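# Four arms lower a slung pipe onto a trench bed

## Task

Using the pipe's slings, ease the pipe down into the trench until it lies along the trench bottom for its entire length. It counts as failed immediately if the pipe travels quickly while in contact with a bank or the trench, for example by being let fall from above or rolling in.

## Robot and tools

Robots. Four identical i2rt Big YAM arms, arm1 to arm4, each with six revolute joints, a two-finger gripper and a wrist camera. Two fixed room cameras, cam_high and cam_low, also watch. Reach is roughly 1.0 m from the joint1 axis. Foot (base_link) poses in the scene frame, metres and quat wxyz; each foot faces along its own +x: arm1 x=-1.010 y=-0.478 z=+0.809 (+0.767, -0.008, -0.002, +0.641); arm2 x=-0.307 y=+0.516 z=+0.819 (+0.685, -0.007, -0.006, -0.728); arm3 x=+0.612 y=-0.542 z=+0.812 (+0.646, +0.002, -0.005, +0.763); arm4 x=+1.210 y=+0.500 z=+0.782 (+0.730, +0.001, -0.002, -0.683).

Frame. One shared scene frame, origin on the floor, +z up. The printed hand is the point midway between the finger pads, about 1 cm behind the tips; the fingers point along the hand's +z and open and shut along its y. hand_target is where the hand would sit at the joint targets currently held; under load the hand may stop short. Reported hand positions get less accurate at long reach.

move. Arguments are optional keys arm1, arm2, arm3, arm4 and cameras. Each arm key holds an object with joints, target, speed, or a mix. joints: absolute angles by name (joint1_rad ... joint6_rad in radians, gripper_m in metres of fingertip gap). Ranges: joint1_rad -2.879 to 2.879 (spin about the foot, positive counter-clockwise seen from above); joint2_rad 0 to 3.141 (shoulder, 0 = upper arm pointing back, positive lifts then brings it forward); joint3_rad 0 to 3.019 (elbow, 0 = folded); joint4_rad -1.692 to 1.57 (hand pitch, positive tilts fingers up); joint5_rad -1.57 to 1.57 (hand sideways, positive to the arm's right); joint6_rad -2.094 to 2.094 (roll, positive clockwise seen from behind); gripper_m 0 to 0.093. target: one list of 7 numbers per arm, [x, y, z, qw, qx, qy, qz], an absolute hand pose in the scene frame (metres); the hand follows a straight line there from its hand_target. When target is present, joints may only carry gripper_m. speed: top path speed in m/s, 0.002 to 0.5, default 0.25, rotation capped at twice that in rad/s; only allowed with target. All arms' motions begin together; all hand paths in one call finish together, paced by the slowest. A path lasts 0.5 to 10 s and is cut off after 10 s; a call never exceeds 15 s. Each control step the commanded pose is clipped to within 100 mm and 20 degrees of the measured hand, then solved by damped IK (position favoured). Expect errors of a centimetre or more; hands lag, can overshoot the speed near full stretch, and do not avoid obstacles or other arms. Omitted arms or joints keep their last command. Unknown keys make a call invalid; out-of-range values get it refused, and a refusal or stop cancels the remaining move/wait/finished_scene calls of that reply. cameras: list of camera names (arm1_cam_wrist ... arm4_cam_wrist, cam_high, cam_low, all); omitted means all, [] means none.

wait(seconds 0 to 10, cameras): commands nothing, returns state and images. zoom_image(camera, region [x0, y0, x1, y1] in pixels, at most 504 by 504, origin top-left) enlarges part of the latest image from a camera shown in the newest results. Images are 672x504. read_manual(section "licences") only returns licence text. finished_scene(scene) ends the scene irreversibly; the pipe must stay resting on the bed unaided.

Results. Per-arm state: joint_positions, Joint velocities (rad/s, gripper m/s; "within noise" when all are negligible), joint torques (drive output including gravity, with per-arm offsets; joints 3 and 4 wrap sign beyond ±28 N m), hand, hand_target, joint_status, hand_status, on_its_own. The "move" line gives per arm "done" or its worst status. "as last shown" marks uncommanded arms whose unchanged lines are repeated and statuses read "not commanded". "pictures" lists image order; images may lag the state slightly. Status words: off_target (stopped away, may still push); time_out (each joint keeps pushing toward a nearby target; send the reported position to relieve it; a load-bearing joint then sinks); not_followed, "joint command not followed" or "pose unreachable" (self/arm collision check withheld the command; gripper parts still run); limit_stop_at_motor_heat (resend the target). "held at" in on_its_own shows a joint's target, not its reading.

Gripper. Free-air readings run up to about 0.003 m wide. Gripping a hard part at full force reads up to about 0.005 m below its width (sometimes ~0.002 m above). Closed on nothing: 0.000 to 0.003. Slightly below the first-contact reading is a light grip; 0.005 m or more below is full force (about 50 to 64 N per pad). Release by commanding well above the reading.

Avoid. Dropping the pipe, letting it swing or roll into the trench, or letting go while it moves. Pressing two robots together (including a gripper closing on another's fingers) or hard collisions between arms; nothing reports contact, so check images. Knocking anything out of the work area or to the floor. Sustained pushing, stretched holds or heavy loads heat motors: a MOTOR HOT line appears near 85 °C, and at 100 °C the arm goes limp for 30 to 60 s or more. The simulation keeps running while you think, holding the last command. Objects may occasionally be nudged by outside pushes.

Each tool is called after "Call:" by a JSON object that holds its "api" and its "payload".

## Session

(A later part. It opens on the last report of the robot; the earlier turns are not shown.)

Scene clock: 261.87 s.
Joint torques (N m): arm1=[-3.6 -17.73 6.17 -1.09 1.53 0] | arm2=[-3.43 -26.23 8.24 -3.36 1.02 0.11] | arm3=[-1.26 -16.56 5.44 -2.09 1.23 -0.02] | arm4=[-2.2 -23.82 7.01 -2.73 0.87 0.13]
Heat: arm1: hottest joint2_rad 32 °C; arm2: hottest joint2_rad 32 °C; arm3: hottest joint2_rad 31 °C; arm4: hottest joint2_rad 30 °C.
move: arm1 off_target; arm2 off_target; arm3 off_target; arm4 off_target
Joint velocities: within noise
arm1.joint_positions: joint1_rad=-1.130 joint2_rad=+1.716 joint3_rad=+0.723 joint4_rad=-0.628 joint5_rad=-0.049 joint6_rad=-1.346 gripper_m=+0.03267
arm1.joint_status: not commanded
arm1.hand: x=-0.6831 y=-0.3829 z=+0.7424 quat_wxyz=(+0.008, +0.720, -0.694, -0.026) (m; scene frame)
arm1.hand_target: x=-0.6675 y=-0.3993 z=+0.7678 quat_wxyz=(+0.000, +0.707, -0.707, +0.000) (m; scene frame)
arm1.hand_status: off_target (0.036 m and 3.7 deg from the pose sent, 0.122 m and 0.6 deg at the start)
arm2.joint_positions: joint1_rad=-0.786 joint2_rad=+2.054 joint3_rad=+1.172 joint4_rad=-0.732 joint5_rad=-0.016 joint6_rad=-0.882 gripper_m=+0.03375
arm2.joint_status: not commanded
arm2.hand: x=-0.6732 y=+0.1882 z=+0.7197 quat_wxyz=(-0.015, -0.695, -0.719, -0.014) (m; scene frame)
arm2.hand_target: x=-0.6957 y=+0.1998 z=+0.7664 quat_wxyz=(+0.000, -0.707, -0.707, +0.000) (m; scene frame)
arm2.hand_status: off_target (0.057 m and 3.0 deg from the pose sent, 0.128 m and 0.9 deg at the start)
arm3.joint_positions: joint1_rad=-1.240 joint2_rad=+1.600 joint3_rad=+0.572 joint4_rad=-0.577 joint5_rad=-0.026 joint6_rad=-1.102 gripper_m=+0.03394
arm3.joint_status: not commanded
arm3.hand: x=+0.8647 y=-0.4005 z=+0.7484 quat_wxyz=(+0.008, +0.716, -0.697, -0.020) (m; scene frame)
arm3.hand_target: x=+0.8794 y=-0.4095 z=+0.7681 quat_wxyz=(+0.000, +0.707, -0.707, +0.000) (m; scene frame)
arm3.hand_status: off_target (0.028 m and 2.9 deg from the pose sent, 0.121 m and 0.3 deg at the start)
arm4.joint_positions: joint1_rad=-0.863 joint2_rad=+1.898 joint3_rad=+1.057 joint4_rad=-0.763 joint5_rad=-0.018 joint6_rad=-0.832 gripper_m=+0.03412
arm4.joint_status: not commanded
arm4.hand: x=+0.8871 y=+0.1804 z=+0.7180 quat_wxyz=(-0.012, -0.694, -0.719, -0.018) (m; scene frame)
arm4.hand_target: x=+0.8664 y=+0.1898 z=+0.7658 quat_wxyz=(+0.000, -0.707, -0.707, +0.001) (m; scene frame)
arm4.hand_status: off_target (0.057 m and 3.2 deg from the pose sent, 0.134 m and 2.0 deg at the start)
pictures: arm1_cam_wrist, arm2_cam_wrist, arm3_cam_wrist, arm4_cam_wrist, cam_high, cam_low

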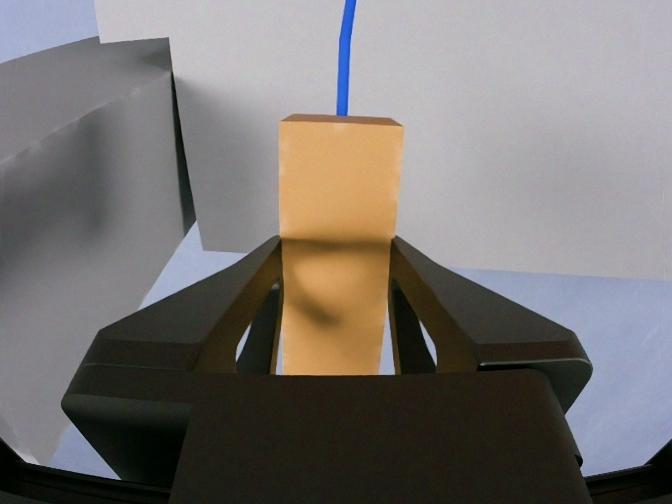

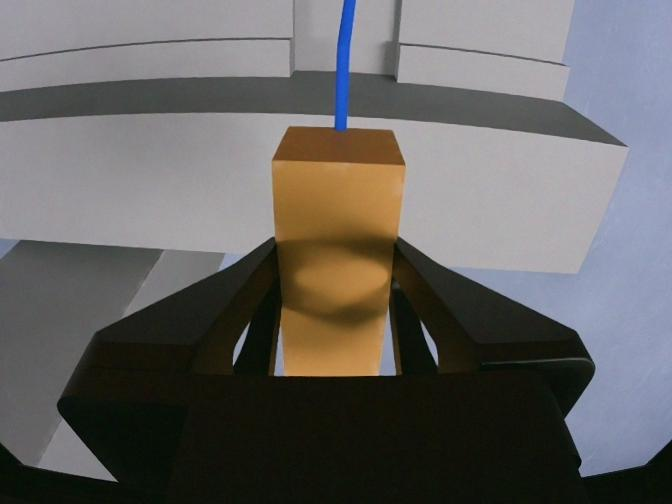

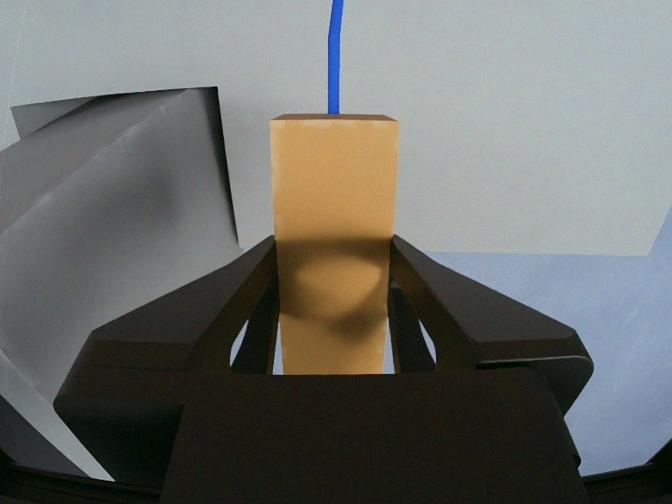

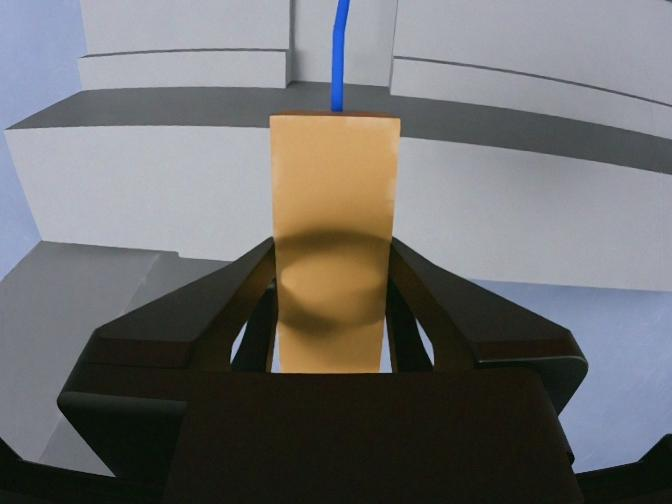

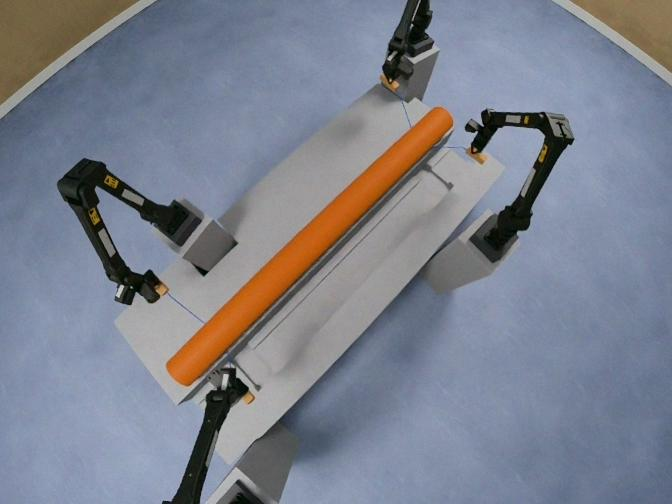

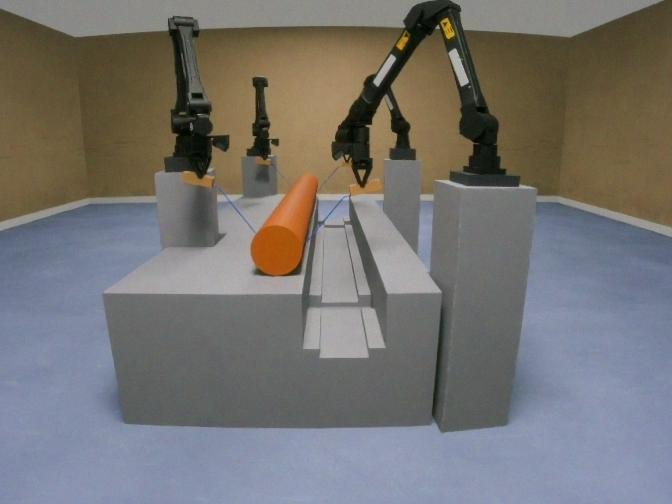

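Call:
{"api": "move", "payload": {"arm1": {"target": [-0.6665, -0.40, 0.82, 0, 0.7071, -0.7071, 0], "speed": 0.06}, "arm2": {"target": [-0.697, 0.20, 0.845, 0, 0.7071, 0.7071, 0], "speed": 0.07}, "arm3": {"target": [0.880, -0.41, 0.82, 0, 0.7071, -0.7071, 0], "speed": 0.06}, "arm4": {"target": [0.865, 0.19, 0.845, 0, 0.7071, 0.7071, 0], "speed": 0.07}}}

Call:
{"api": "zoom_image", "payload": {"camera": "cam_low", "region": [100, 130, 460, 380]}}

Scene clock: 268.50 s.
Joint torques (N m): arm1=[-4.07 -16.26 9.2 -1.58 1.62 -0.06] | arm2=[-3.25 -25.76 11.3 -3.75 1.04 0.07] | arm3=[-1.38 -16.15 7.75 -2.44 1.3 -0.03] | arm4=[-2.2 -23.71 9.39 -3.25 0.9 0.09]
Heat: arm1: hottest joint2_rad 32 °C; arm2: hottest joint2_rad 35 °C; arm3: hottest joint2_rad 31 °C; arm4: hottest joint3_rad 31 °C.
move: arm1 off_target; arm2 off_target; arm3 off_target; arm4 off_target
Joint velocities: within noise
arm1.joint_positions: joint1_rad=-1.127 joint2_rad=+1.597 joint3_rad=+0.731 joint4_rad=-0.776 joint5_rad=-0.051 joint6_rad=-1.342 gripper_m=+0.03267
arm1.joint_status: not commanded
arm1.hand: x=-0.6940 y=-0.3841 z=+0.7836 quat_wxyz=(+0.016, +0.719, -0.694, -0.032) (m; scene frame)
arm1.hand_target: x=-0.6681 y=-0.3994 z=+0.8177 quat_wxyz=(+0.000, +0.707, -0.708, +0.001) (m; scene frame)
arm1.hand_status: off_target (0.048 m and 4.5 deg from the pose sent, 0.081 m and 3.7 deg at the start)
arm2.joint_positions: joint1_rad=-0.786 joint2_rad=+1.931 joint3_rad=+1.201 joint4_rad=-0.897 joint5_rad=-0.016 joint6_rad=-0.877 gripper_m=+0.03375
arm2.joint_status: not commanded
arm2.hand: x=-0.6729 y=+0.1896 z=+0.7866 quat_wxyz=(-0.015, -0.697, -0.717, -0.020) (m; scene frame)
arm2.hand_target: x=-0.6952 y=+0.2000 z=+0.8412 quat_wxyz=(+0.000, -0.707, -0.707, +0.001) (m; scene frame)
arm2.hand_status: off_target (0.064 m and 3.3 deg from the pose sent, 0.128 m and 3.0 deg at the start)
arm3.joint_positions: joint1_rad=-1.237 joint2_rad=+1.468 joint3_rad=+0.599 joint4_rad=-0.753 joint5_rad=-0.027 joint6_rad=-1.097 gripper_m=+0.03394
arm3.joint_status: not commanded
arm3.hand: x=+0.8600 y=-0.4022 z=+0.7912 quat_wxyz=(+0.015, +0.716, -0.698, -0.023) (m; scene frame)
arm3.hand_target: x=+0.8792 y=-0.4095 z=+0.8175 quat_wxyz=(+0.000, +0.707, -0.707, +0.000) (m; scene frame)
arm3.hand_status: off_target (0.036 m and 3.5 deg from the pose sent, 0.074 m and 2.9 deg at the start)
arm4.joint_positions: joint1_rad=-0.862 joint2_rad=+1.787 joint3_rad=+1.107 joint4_rad=-0.941 joint5_rad=-0.018 joint6_rad=-0.827 gripper_m=+0.03412
arm4.joint_status: not commanded
arm4.hand: x=+0.8872 y=+0.1802 z=+0.7815 quat_wxyz=(-0.012, -0.696, -0.717, -0.025) (m; scene frame)
arm4.hand_target: x=+0.8670 y=+0.1899 z=+0.8399 quat_wxyz=(+0.001, -0.707, -0.707, +0.001) (m; scene frame)
arm4.hand_status: off_target (0.068 m and 3.7 deg from the pose sent, 0.129 m and 3.2 deg at the start)
pictures: arm1_cam_wrist, arm2_cam_wrist, arm3_cam_wrist, arm4_cam_wrist, cam_high, cam_low

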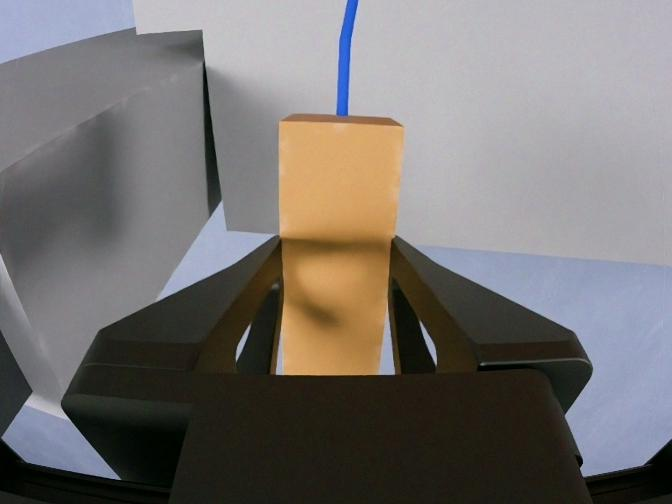

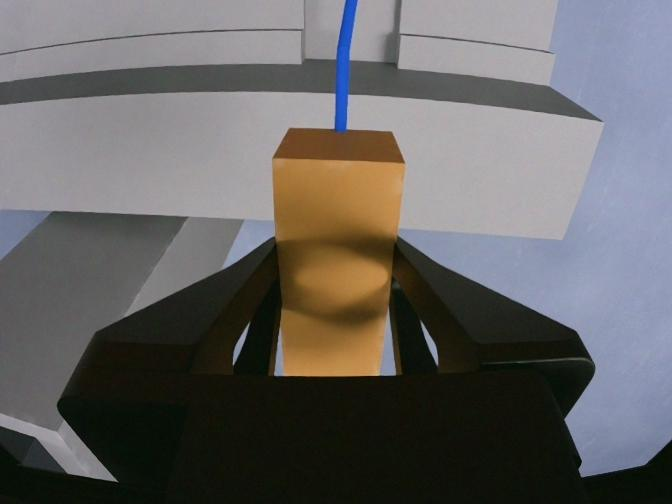

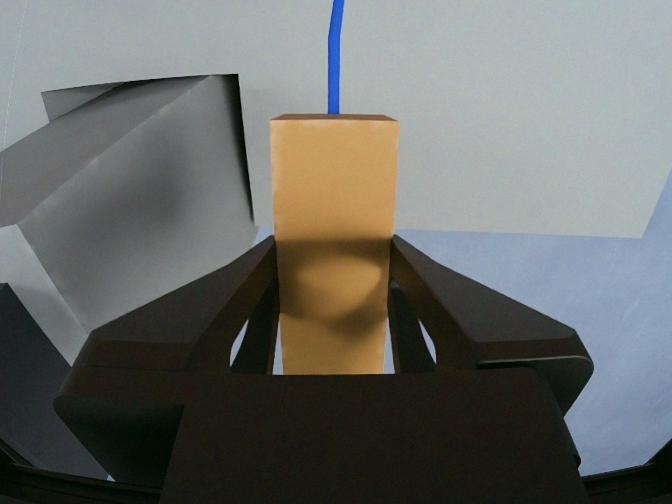

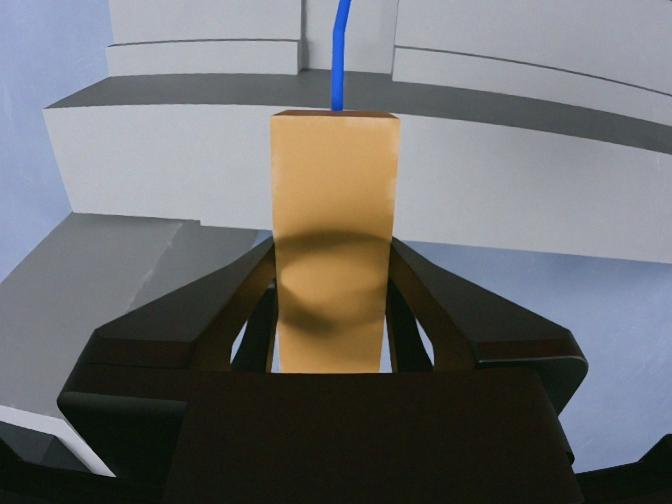

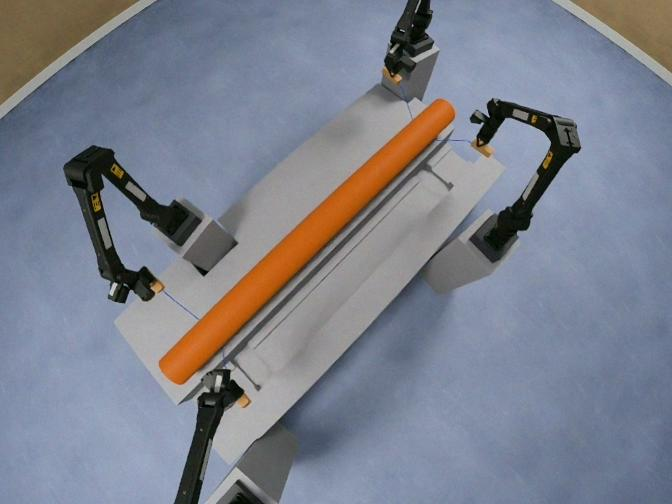

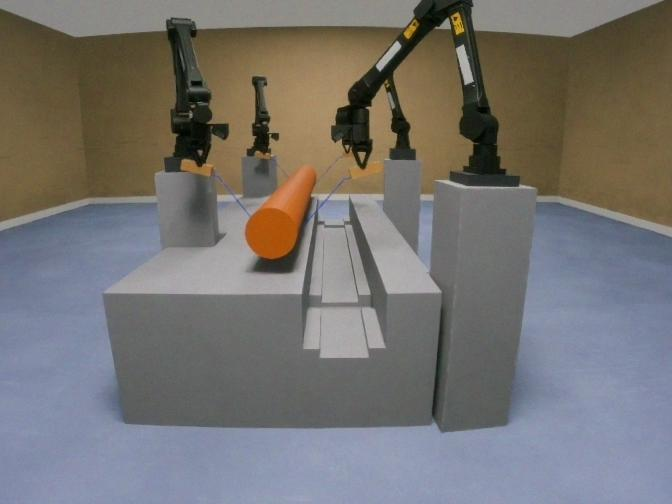

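Scaled by 1.400.

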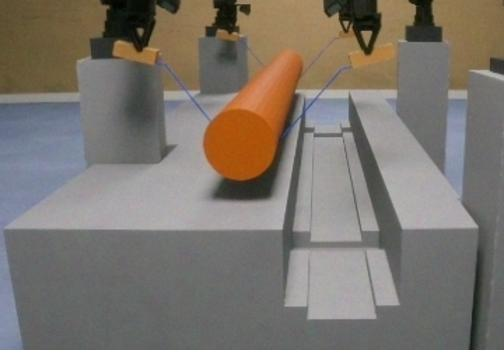

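Call:
{"api": "zoom_image", "payload": {"camera": "cam_low", "region": [270, 240, 450, 380]}}

Call:
{"api": "zoom_image", "payload": {"camera": "cam_high", "region": [140, 260, 320, 460]}}

Scaled by 2.800.

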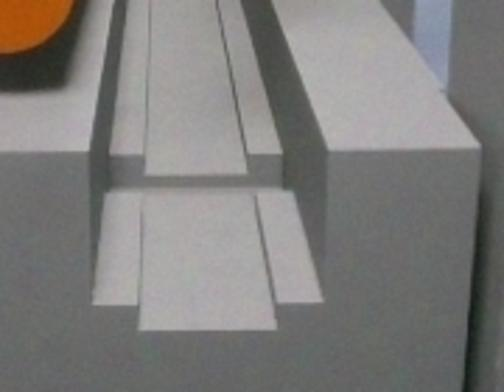

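Scaled by 2.520.

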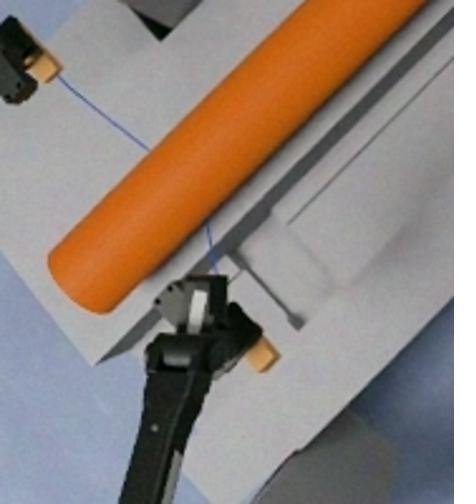

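Call:
{"api": "move", "payload": {"arm1": {"target": [-0.6665, -0.205, 0.82, 0, 0.7071, -0.7071, 0], "speed": 0.1}, "arm2": {"target": [-0.697, 0.395, 0.845, 0, 0.7071, 0.7071, 0], "speed": 0.1}, "arm3": {"target": [0.880, -0.202, 0.82, 0, 0.7071, -0.7071, 0], "speed": 0.1}, "arm4": {"target": [0.865, 0.398, 0.845, 0, 0.7071, 0.7071, 0], "speed": 0.1}}}

Call:
{"api": "zoom_image", "payload": {"camera": "cam_low", "region": [170, 130, 450, 370]}}

Call:
{"api": "zoom_image", "payload": {"camera": "cam_high", "region": [140, 260, 320, 460]}}

Scene clock: 295.60 s.
Joint torques (N m): arm1=[-4.01 -18.32 9.01 -2.04 1.28 0.03] | arm2=[-5.66 -20.72 8.14 -1.72 1.23 -0.03] | arm3=[-1.38 -22.71 7.2 -3.02 0.92 0.01] | arm4=[-3.72 -18.2 7.41 -1.69 1.23 -0.15]
Heat: arm1: hottest joint3_rad 34 °C; arm2: hottest joint2_rad 38 °C; arm3: hottest joint2_rad 31 °C; arm4: hottest joint3_rad 34 °C.
move: arm1 off_target; arm2 off_target; arm3 off_target; arm4 off_target
Joint velocities: within noise
arm1.joint_positions: joint1_rad=-0.681 joint2_rad=+1.752 joint3_rad=+0.994 joint4_rad=-0.818 joint5_rad=-0.048 joint6_rad=-0.907 gripper_m=+0.03268
arm1.joint_status: not commanded
arm1.hand: x=-0.6870 y=-0.1896 z=+0.7933 quat_wxyz=(-0.002, +0.724, -0.690, -0.016) (m; scene frame)
arm1.hand_target: x=-0.6676 y=-0.2048 z=+0.8189 quat_wxyz=(-0.001, +0.707, -0.707, +0.000) (m; scene frame)
arm1.hand_status: off_target (0.037 m and 3.3 deg from the pose sent, 0.185 m and 4.5 deg at the start)
arm2.joint_positions: joint1_rad=-1.130 joint2_rad=+1.710 joint3_rad=+0.944 joint4_rad=-0.874 joint5_rad=-0.015 joint6_rad=-1.236 gripper_m=+0.03375
arm2.joint_status: not commanded
arm2.hand: x=-0.6779 y=+0.3656 z=+0.8090 quat_wxyz=(-0.026, -0.691, -0.722, -0.021) (m; scene frame)
arm2.hand_target: x=-0.6953 y=+0.3936 z=+0.8420 quat_wxyz=(+0.001, -0.708, -0.707, -0.001) (m; scene frame)
arm2.hand_status: off_target (0.050 m and 4.6 deg from the pose sent, 0.215 m and 3.3 deg at the start)
arm3.joint_positions: joint1_rad=-0.796 joint2_rad=+1.776 joint3_rad=+0.993 joint4_rad=-0.805 joint5_rad=-0.022 joint6_rad=-0.663 gripper_m=+0.03394
arm3.joint_status: not commanded
arm3.hand: x=+0.8640 y=-0.1914 z=+0.7884 quat_wxyz=(+0.005, +0.718, -0.696, -0.012) (m; scene frame)
arm3.hand_target: x=+0.8792 y=-0.2016 z=+0.8181 quat_wxyz=(-0.001, +0.707, -0.707, +0.000) (m; scene frame)
arm3.hand_status: off_target (0.037 m and 2.4 deg from the pose sent, 0.203 m and 3.5 deg at the start)
arm4.joint_positions: joint1_rad=-1.283 joint2_rad=+1.525 joint3_rad=+0.837 joint4_rad=-0.943 joint5_rad=-0.026 joint6_rad=-1.245 gripper_m=+0.03412
arm4.joint_status: not commanded
arm4.hand: x=+0.8803 y=+0.3739 z=+0.8047 quat_wxyz=(-0.027, -0.697, -0.716, -0.022) (m; scene frame)
arm4.hand_target: x=+0.8664 y=+0.3965 z=+0.8412 quat_wxyz=(+0.001, -0.708, -0.707, -0.001) (m; scene frame)
arm4.hand_status: off_target (0.049 m and 4.3 deg from the pose sent, 0.228 m and 3.7 deg at the start)
pictures: arm1_cam_wrist, arm2_cam_wrist, arm3_cam_wrist, arm4_cam_wrist, cam_high, cam_low

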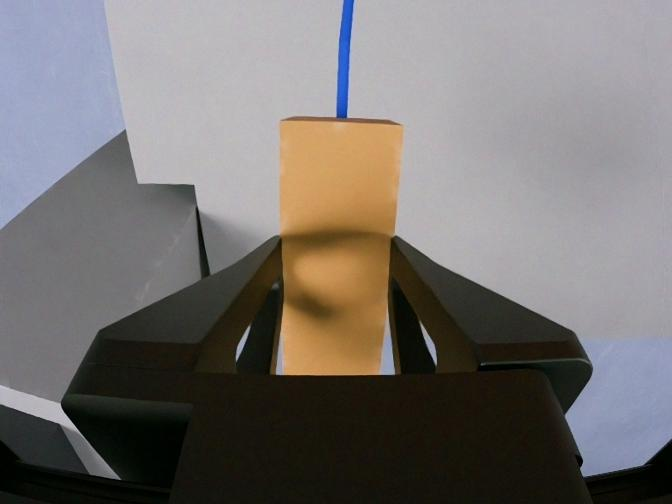

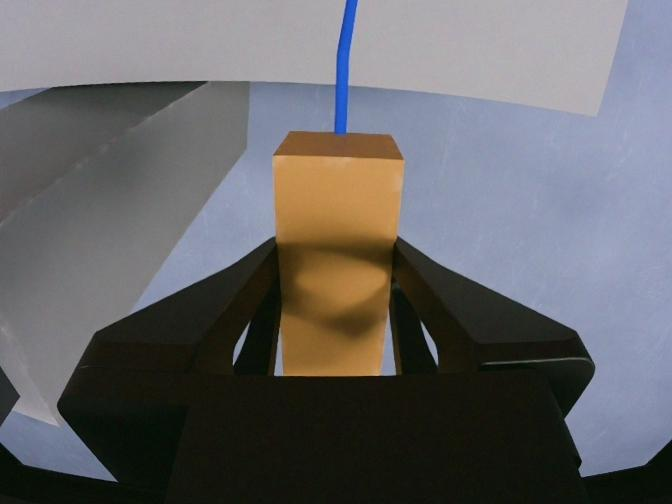

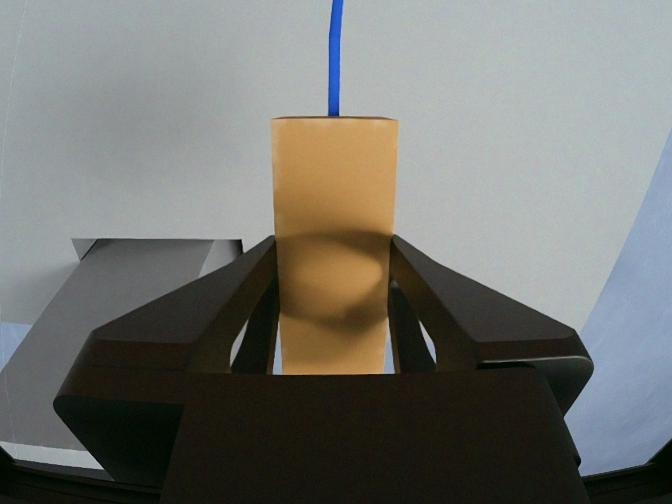

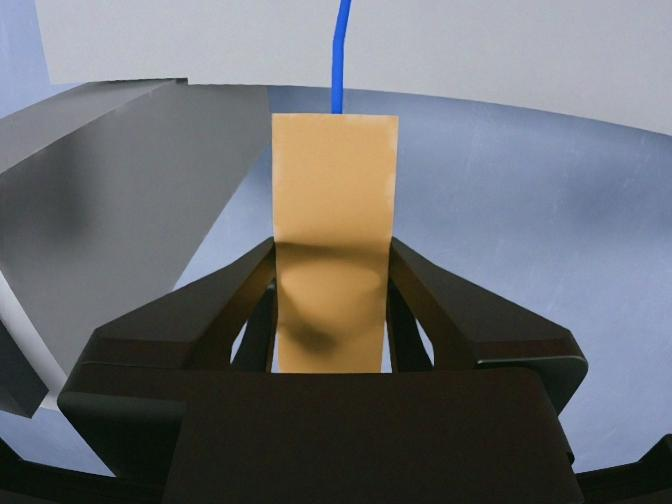

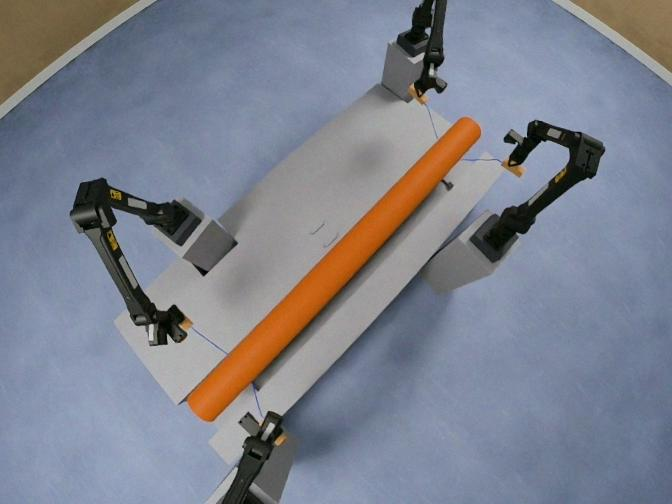

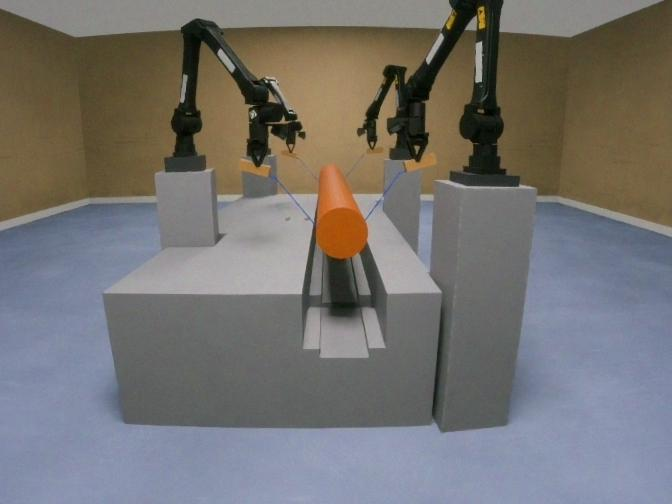

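Scaled by 1.800.

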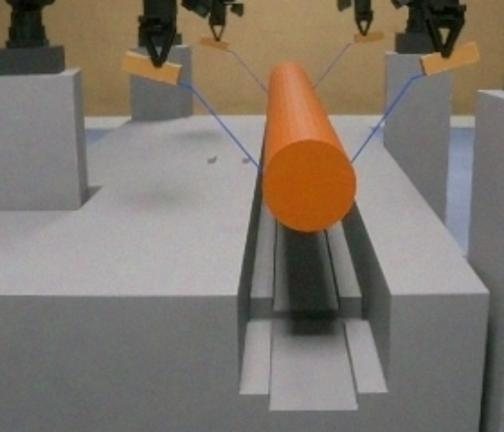

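Scaled by 2.520.

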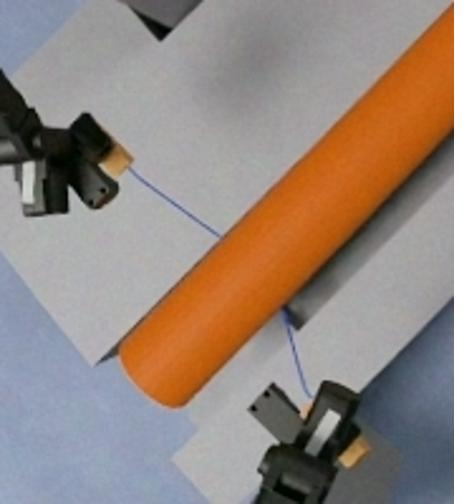

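Call:
{"api": "move", "payload": {"arm1": {"target": [-0.6665, -0.199, 0.64, 0, 0.7071, -0.7071, 0], "speed": 0.1}, "arm2": {"target": [-0.697, 0.404, 0.66, 0, 0.7071, 0.7071, 0], "speed": 0.1}, "arm3": {"target": [0.880, -0.197, 0.64, 0, 0.7071, -0.7071, 0], "speed": 0.1}, "arm4": {"target": [0.865, 0.404, 0.66, 0, 0.7071, 0.7071, 0], "speed": 0.1}}}

Call:
{"api": "zoom_image", "payload": {"camera": "cam_low", "region": [170, 130, 450, 370]}}

Call:
{"api": "zoom_image", "payload": {"camera": "cam_high", "region": [140, 60, 540, 460]}}

Scene clock: 306.87 s.
Joint torques (N m): arm1=[-4.42 -19.14 2.99 -0.76 1.25 0.05] | arm2=[-5.54 -20.13 3.81 -1.07 1.19 -0.03] | arm3=[-1.03 -23.65 1.73 -1.39 0.8 0.05] | arm4=[-4.01 -17.85 2.4 -0.55 1.32 -0.11]
Heat: arm1: hottest joint2_rad 34 °C; arm2: hottest joint2_rad 37 °C; arm3: hottest joint2_rad 33 °C; arm4: hottest joint3_rad 34 °C.
move: arm1 off_target; arm2 off_target; arm3 off_target; arm4 off_target
Joint velocities: within noise
arm1.joint_positions: joint1_rad=-0.661 joint2_rad=+2.138 joint3_rad=+1.013 joint4_rad=-0.421 joint5_rad=-0.048 joint6_rad=-0.892 gripper_m=+0.03268
arm1.joint_status: not commanded
arm1.hand: x=-0.6756 y=-0.1711 z=+0.6338 quat_wxyz=(-0.016, +0.726, -0.688, -0.015) (m; scene frame)
arm1.hand_target: x=-0.6676 y=-0.1981 z=+0.6393 quat_wxyz=(+0.000, +0.707, -0.707, +0.000) (m; scene frame)
arm1.hand_status: off_target (0.030 m and 4.0 deg from the pose sent, 0.155 m and 3.3 deg at the start)
arm2.joint_positions: joint1_rad=-1.163 joint2_rad=+2.103 joint3_rad=+0.876 joint4_rad=-0.390 joint5_rad=-0.015 joint6_rad=-1.272 gripper_m=+0.03375
arm2.joint_status: not commanded
arm2.hand: x=-0.6734 y=+0.3784 z=+0.6397 quat_wxyz=(-0.022, -0.690, -0.724, -0.010) (m; scene frame)
arm2.hand_target: x=-0.6953 y=+0.4036 z=+0.6586 quat_wxyz=(+0.000, -0.707, -0.707, -0.001) (m; scene frame)
arm2.hand_status: off_target (0.040 m and 3.9 deg from the pose sent, 0.155 m and 4.6 deg at the start)
arm3.joint_positions: joint1_rad=-0.794 joint2_rad=+2.164 joint3_rad=+1.006 joint4_rad=-0.403 joint5_rad=-0.020 joint6_rad=-0.661 gripper_m=+0.03394
arm3.joint_status: not commanded
arm3.hand: x=+0.8721 y=-0.1786 z=+0.6271 quat_wxyz=(-0.008, +0.718, -0.696, -0.013) (m; scene frame)
arm3.hand_target: x=+0.8795 y=-0.1964 z=+0.6390 quat_wxyz=(+0.000, +0.707, -0.707, +0.000) (m; scene frame)
arm3.hand_status: off_target (0.024 m and 2.5 deg from the pose sent, 0.149 m and 2.4 deg at the start)
arm4.joint_positions: joint1_rad=-1.297 joint2_rad=+1.937 joint3_rad=+0.732 joint4_rad=-0.400 joint5_rad=-0.030 joint6_rad=-1.271 gripper_m=+0.03412
arm4.joint_status: not commanded
arm4.hand: x=+0.8828 y=+0.3788 z=+0.6383 quat_wxyz=(-0.023, -0.693, -0.721, -0.009) (m; scene frame)
arm4.hand_target: x=+0.8665 y=+0.4030 z=+0.6577 quat_wxyz=(+0.000, -0.707, -0.707, -0.001) (m; scene frame)
arm4.hand_status: off_target (0.038 m and 3.7 deg from the pose sent, 0.149 m and 4.3 deg at the start)
pictures: arm1_cam_wrist, arm2_cam_wrist, arm3_cam_wrist, arm4_cam_wrist, cam_high, cam_low

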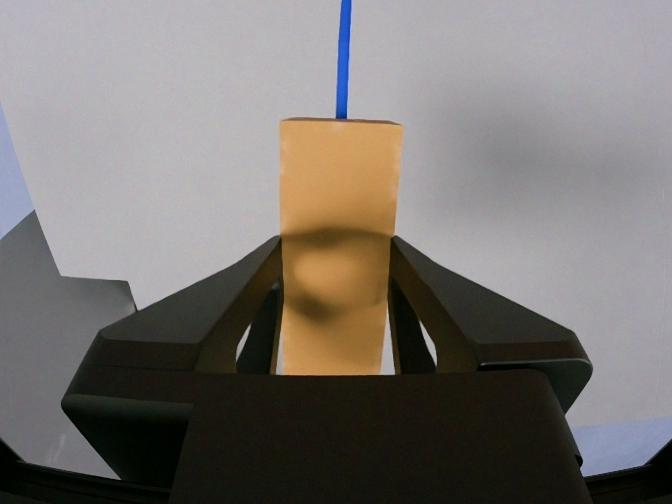

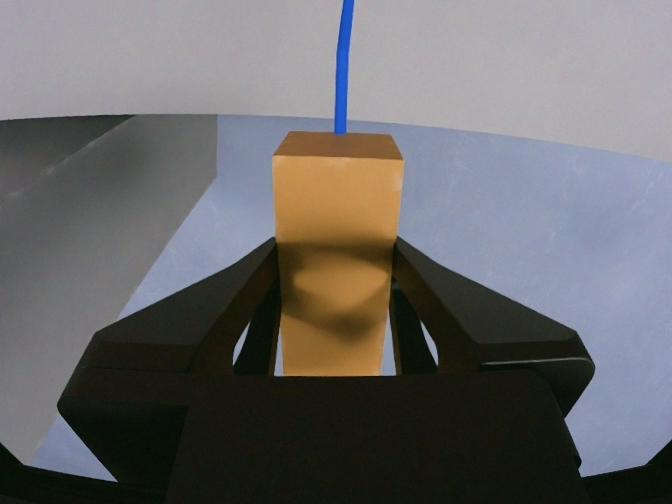

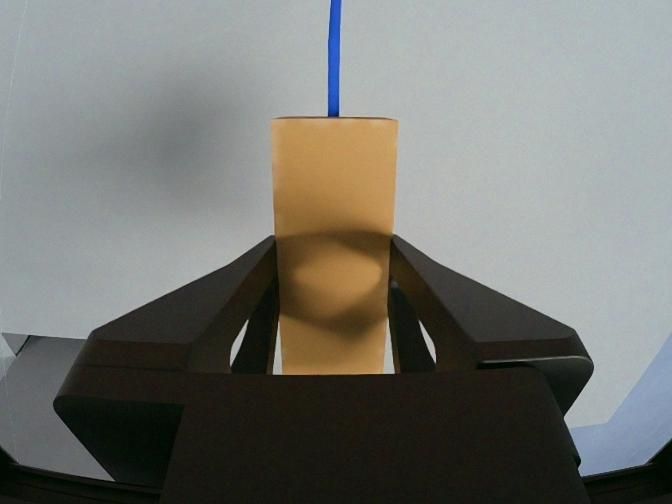

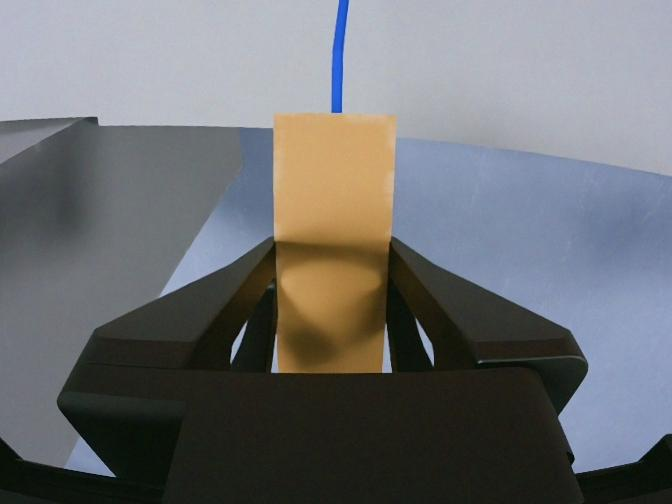

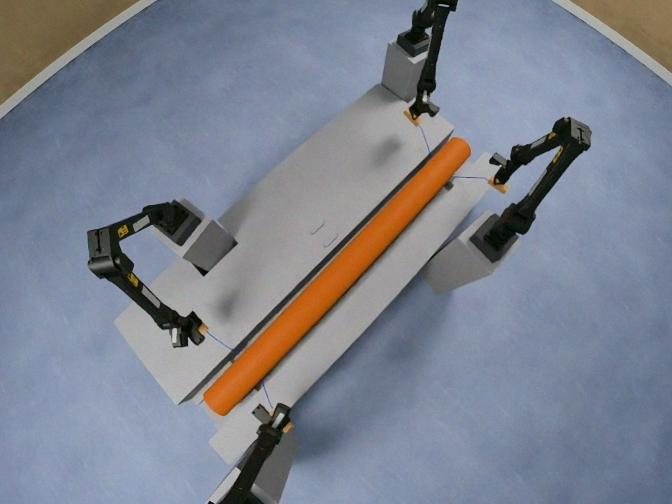

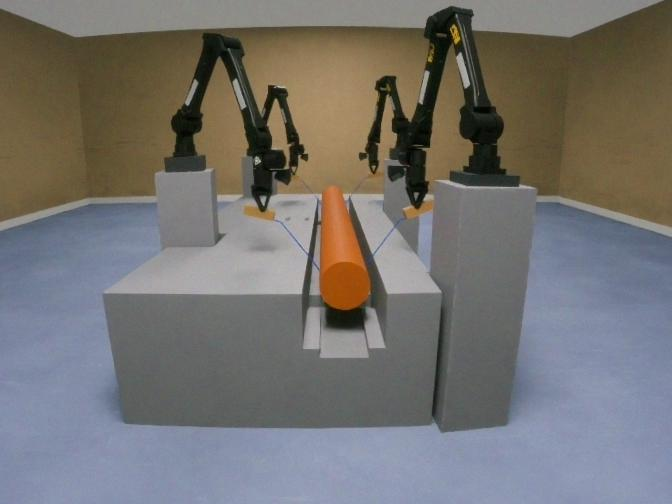

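Scaled by 1.800.

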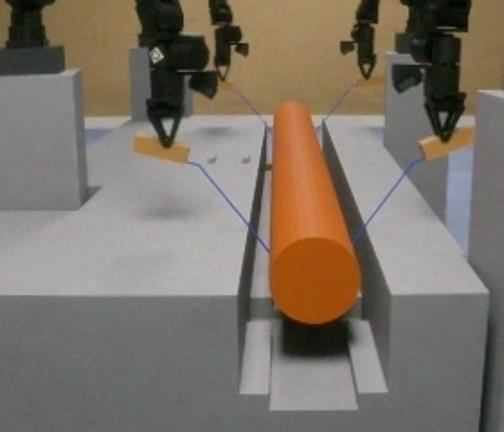

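Scaled by 1.260.

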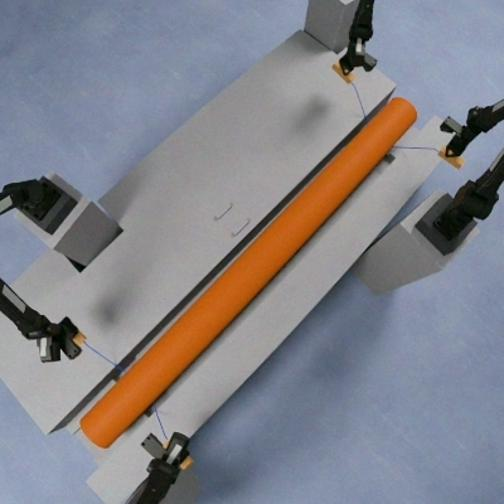

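Call:
{"api": "move", "payload": {"arm1": {"target": [-0.6665, -0.206, 0.52, 0, 0.7071, -0.7071, 0], "speed": 0.07}, "arm2": {"target": [-0.697, 0.397, 0.54, 0, 0.7071, 0.7071, 0], "speed": 0.07}, "arm3": {"target": [0.880, -0.201, 0.52, 0, 0.7071, -0.7071, 0], "speed": 0.07}, "arm4": {"target": [0.865, 0.400, 0.54, 0, 0.7071, 0.7071, 0], "speed": 0.07}}}

Call:
{"api": "zoom_image", "payload": {"camera": "cam_low", "region": [170, 130, 450, 370]}}

Call:
{"api": "zoom_image", "payload": {"camera": "cam_high", "region": [140, 60, 540, 460]}}

Scene clock: 315.67 s.
Joint torques (N m): arm1=[-4.07 -16.97 0.9 -0.08 1.3 0.01] | arm2=[-4.37 -17.55 1.65 -0.59 1.45 0.11] | arm3=[-1.08 -20.19 -0.02 -0.95 0.92 0.01] | arm4=[-4.01 -15.27 0.2 -0.27 2.46 0.08]
Heat: arm1: hottest joint2_rad 33 °C; arm2: hottest joint2_rad 36 °C; arm3: hottest joint2_rad 33 °C; arm4: hottest joint3_rad 33 °C.
move: arm1 off_target; arm2 off_target; arm3 off_target; arm4 off_target
Joint velocities: within noise
arm1.joint_positions: joint1_rad=-0.664 joint2_rad=+2.393 joint3_rad=+1.107 joint4_rad=-0.214 joint5_rad=-0.049 joint6_rad=-0.892 gripper_m=+0.03268
arm1.joint_status: not commanded
arm1.hand: x=-0.6612 y=-0.1620 z=+0.5374 quat_wxyz=(-0.038, +0.725, -0.688, -0.013) (m; scene frame)
arm1.hand_target: x=-0.6689 y=-0.2040 z=+0.5216 quat_wxyz=(+0.000, +0.708, -0.707, -0.001) (m; scene frame)
arm1.hand_status: off_target (0.048 m and 5.5 deg from the pose sent, 0.119 m and 4.0 deg at the start)
arm2.joint_positions: joint1_rad=-1.169 joint2_rad=+2.392 joint3_rad=+0.985 joint4_rad=-0.169 joint5_rad=-0.023 joint6_rad=-1.273 gripper_m=+0.03375
arm2.joint_status: not commanded
arm2.hand: x=-0.6894 y=+0.3723 z=+0.5388 quat_wxyz=(-0.016, -0.692, -0.722, +0.010) (m; scene frame)
arm2.hand_target: x=-0.6960 y=+0.3964 z=+0.5400 quat_wxyz=(+0.000, -0.707, -0.707, +0.000) (m; scene frame)
arm2.hand_status: off_target (0.026 m and 3.3 deg from the pose sent, 0.104 m and 3.9 deg at the start)
arm3.joint_positions: joint1_rad=-0.795 joint2_rad=+2.415 joint3_rad=+1.108 joint4_rad=-0.193 joint5_rad=-0.023 joint6_rad=-0.661 gripper_m=+0.03394
arm3.joint_status: not commanded
arm3.hand: x=+0.8850 y=-0.1599 z=+0.5340 quat_wxyz=(-0.038, +0.718, -0.695, -0.019) (m; scene frame)
arm3.hand_target: x=+0.8783 y=-0.1997 z=+0.5212 quat_wxyz=(+0.000, +0.707, -0.707, -0.001) (m; scene frame)
arm3.hand_status: off_target (0.044 m and 5.2 deg from the pose sent, 0.110 m and 2.5 deg at the start)
arm4.joint_positions: joint1_rad=-1.287 joint2_rad=+2.257 joint3_rad=+0.811 joint4_rad=-0.108 joint5_rad=-0.064 joint6_rad=-1.277 gripper_m=+0.03412
arm4.joint_status: not commanded
arm4.hand: x=+0.8703 y=+0.3636 z=+0.5369 quat_wxyz=(-0.027, -0.687, -0.726, +0.021) (m; scene frame)
arm4.hand_target: x=+0.8670 y=+0.3981 z=+0.5397 quat_wxyz=(-0.001, -0.707, -0.707, -0.001) (m; scene frame)
arm4.hand_status: off_target (0.037 m and 5.1 deg from the pose sent, 0.102 m and 3.7 deg at the start)
pictures: arm1_cam_wrist, arm2_cam_wrist, arm3_cam_wrist, arm4_cam_wrist, cam_high, cam_low

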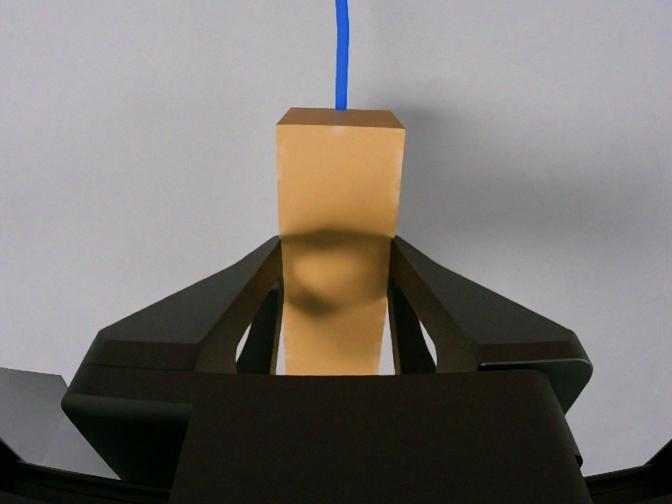

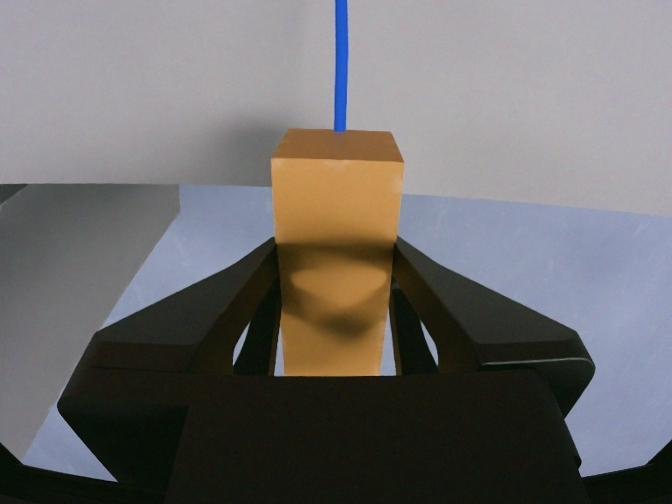

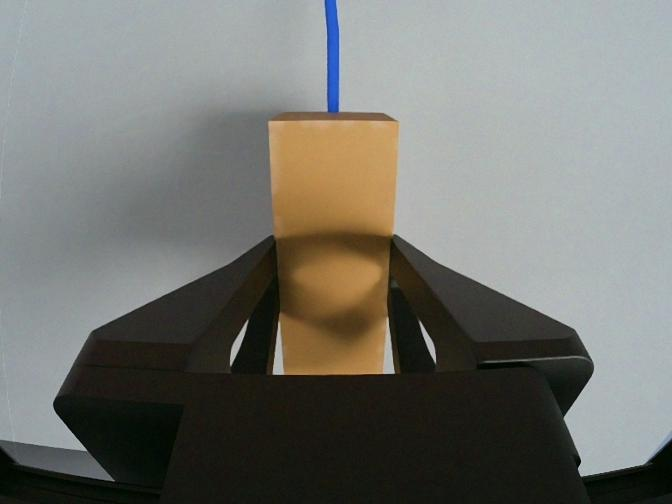

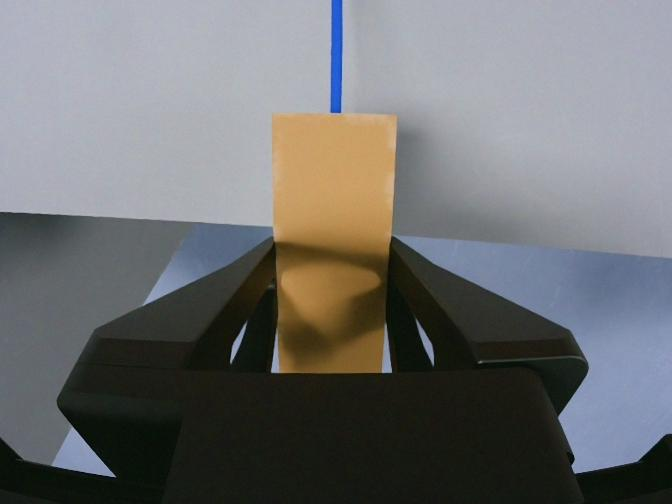

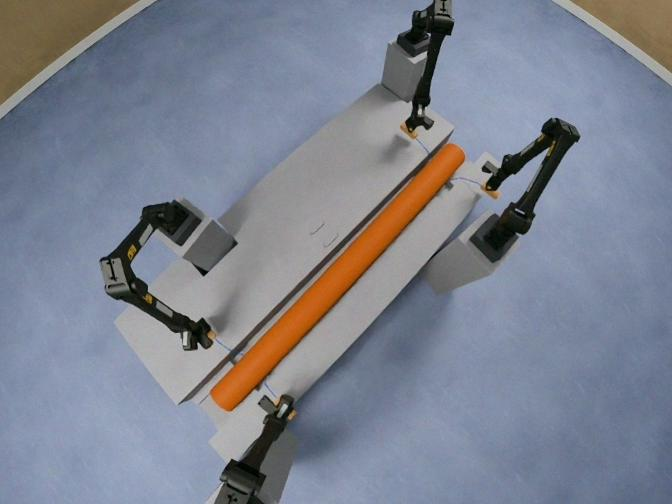

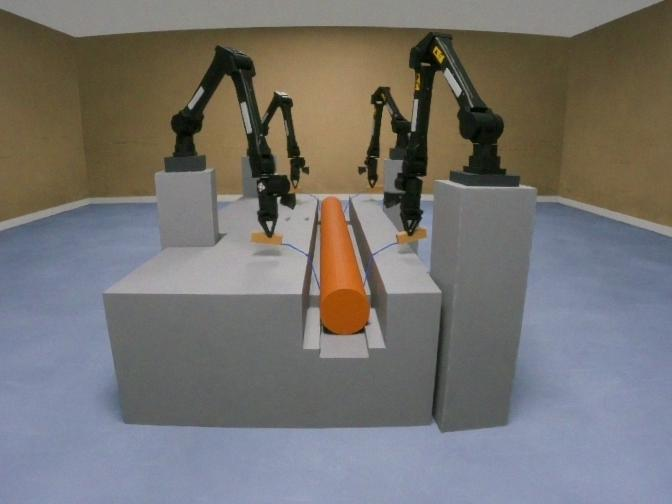

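Scaled by 1.800.

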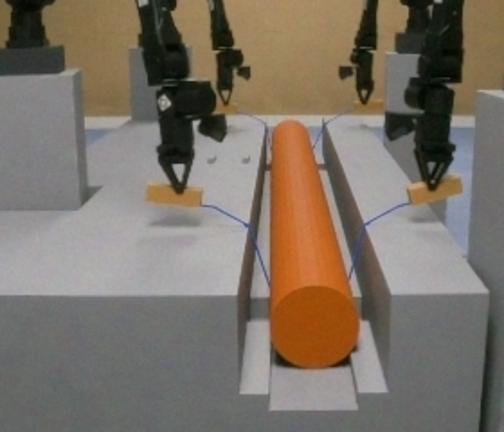

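Scaled by 1.260.

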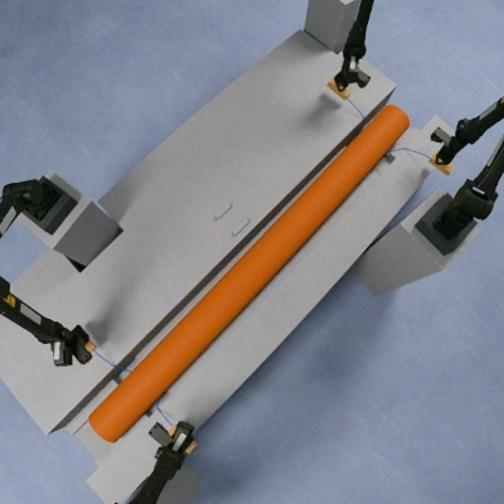

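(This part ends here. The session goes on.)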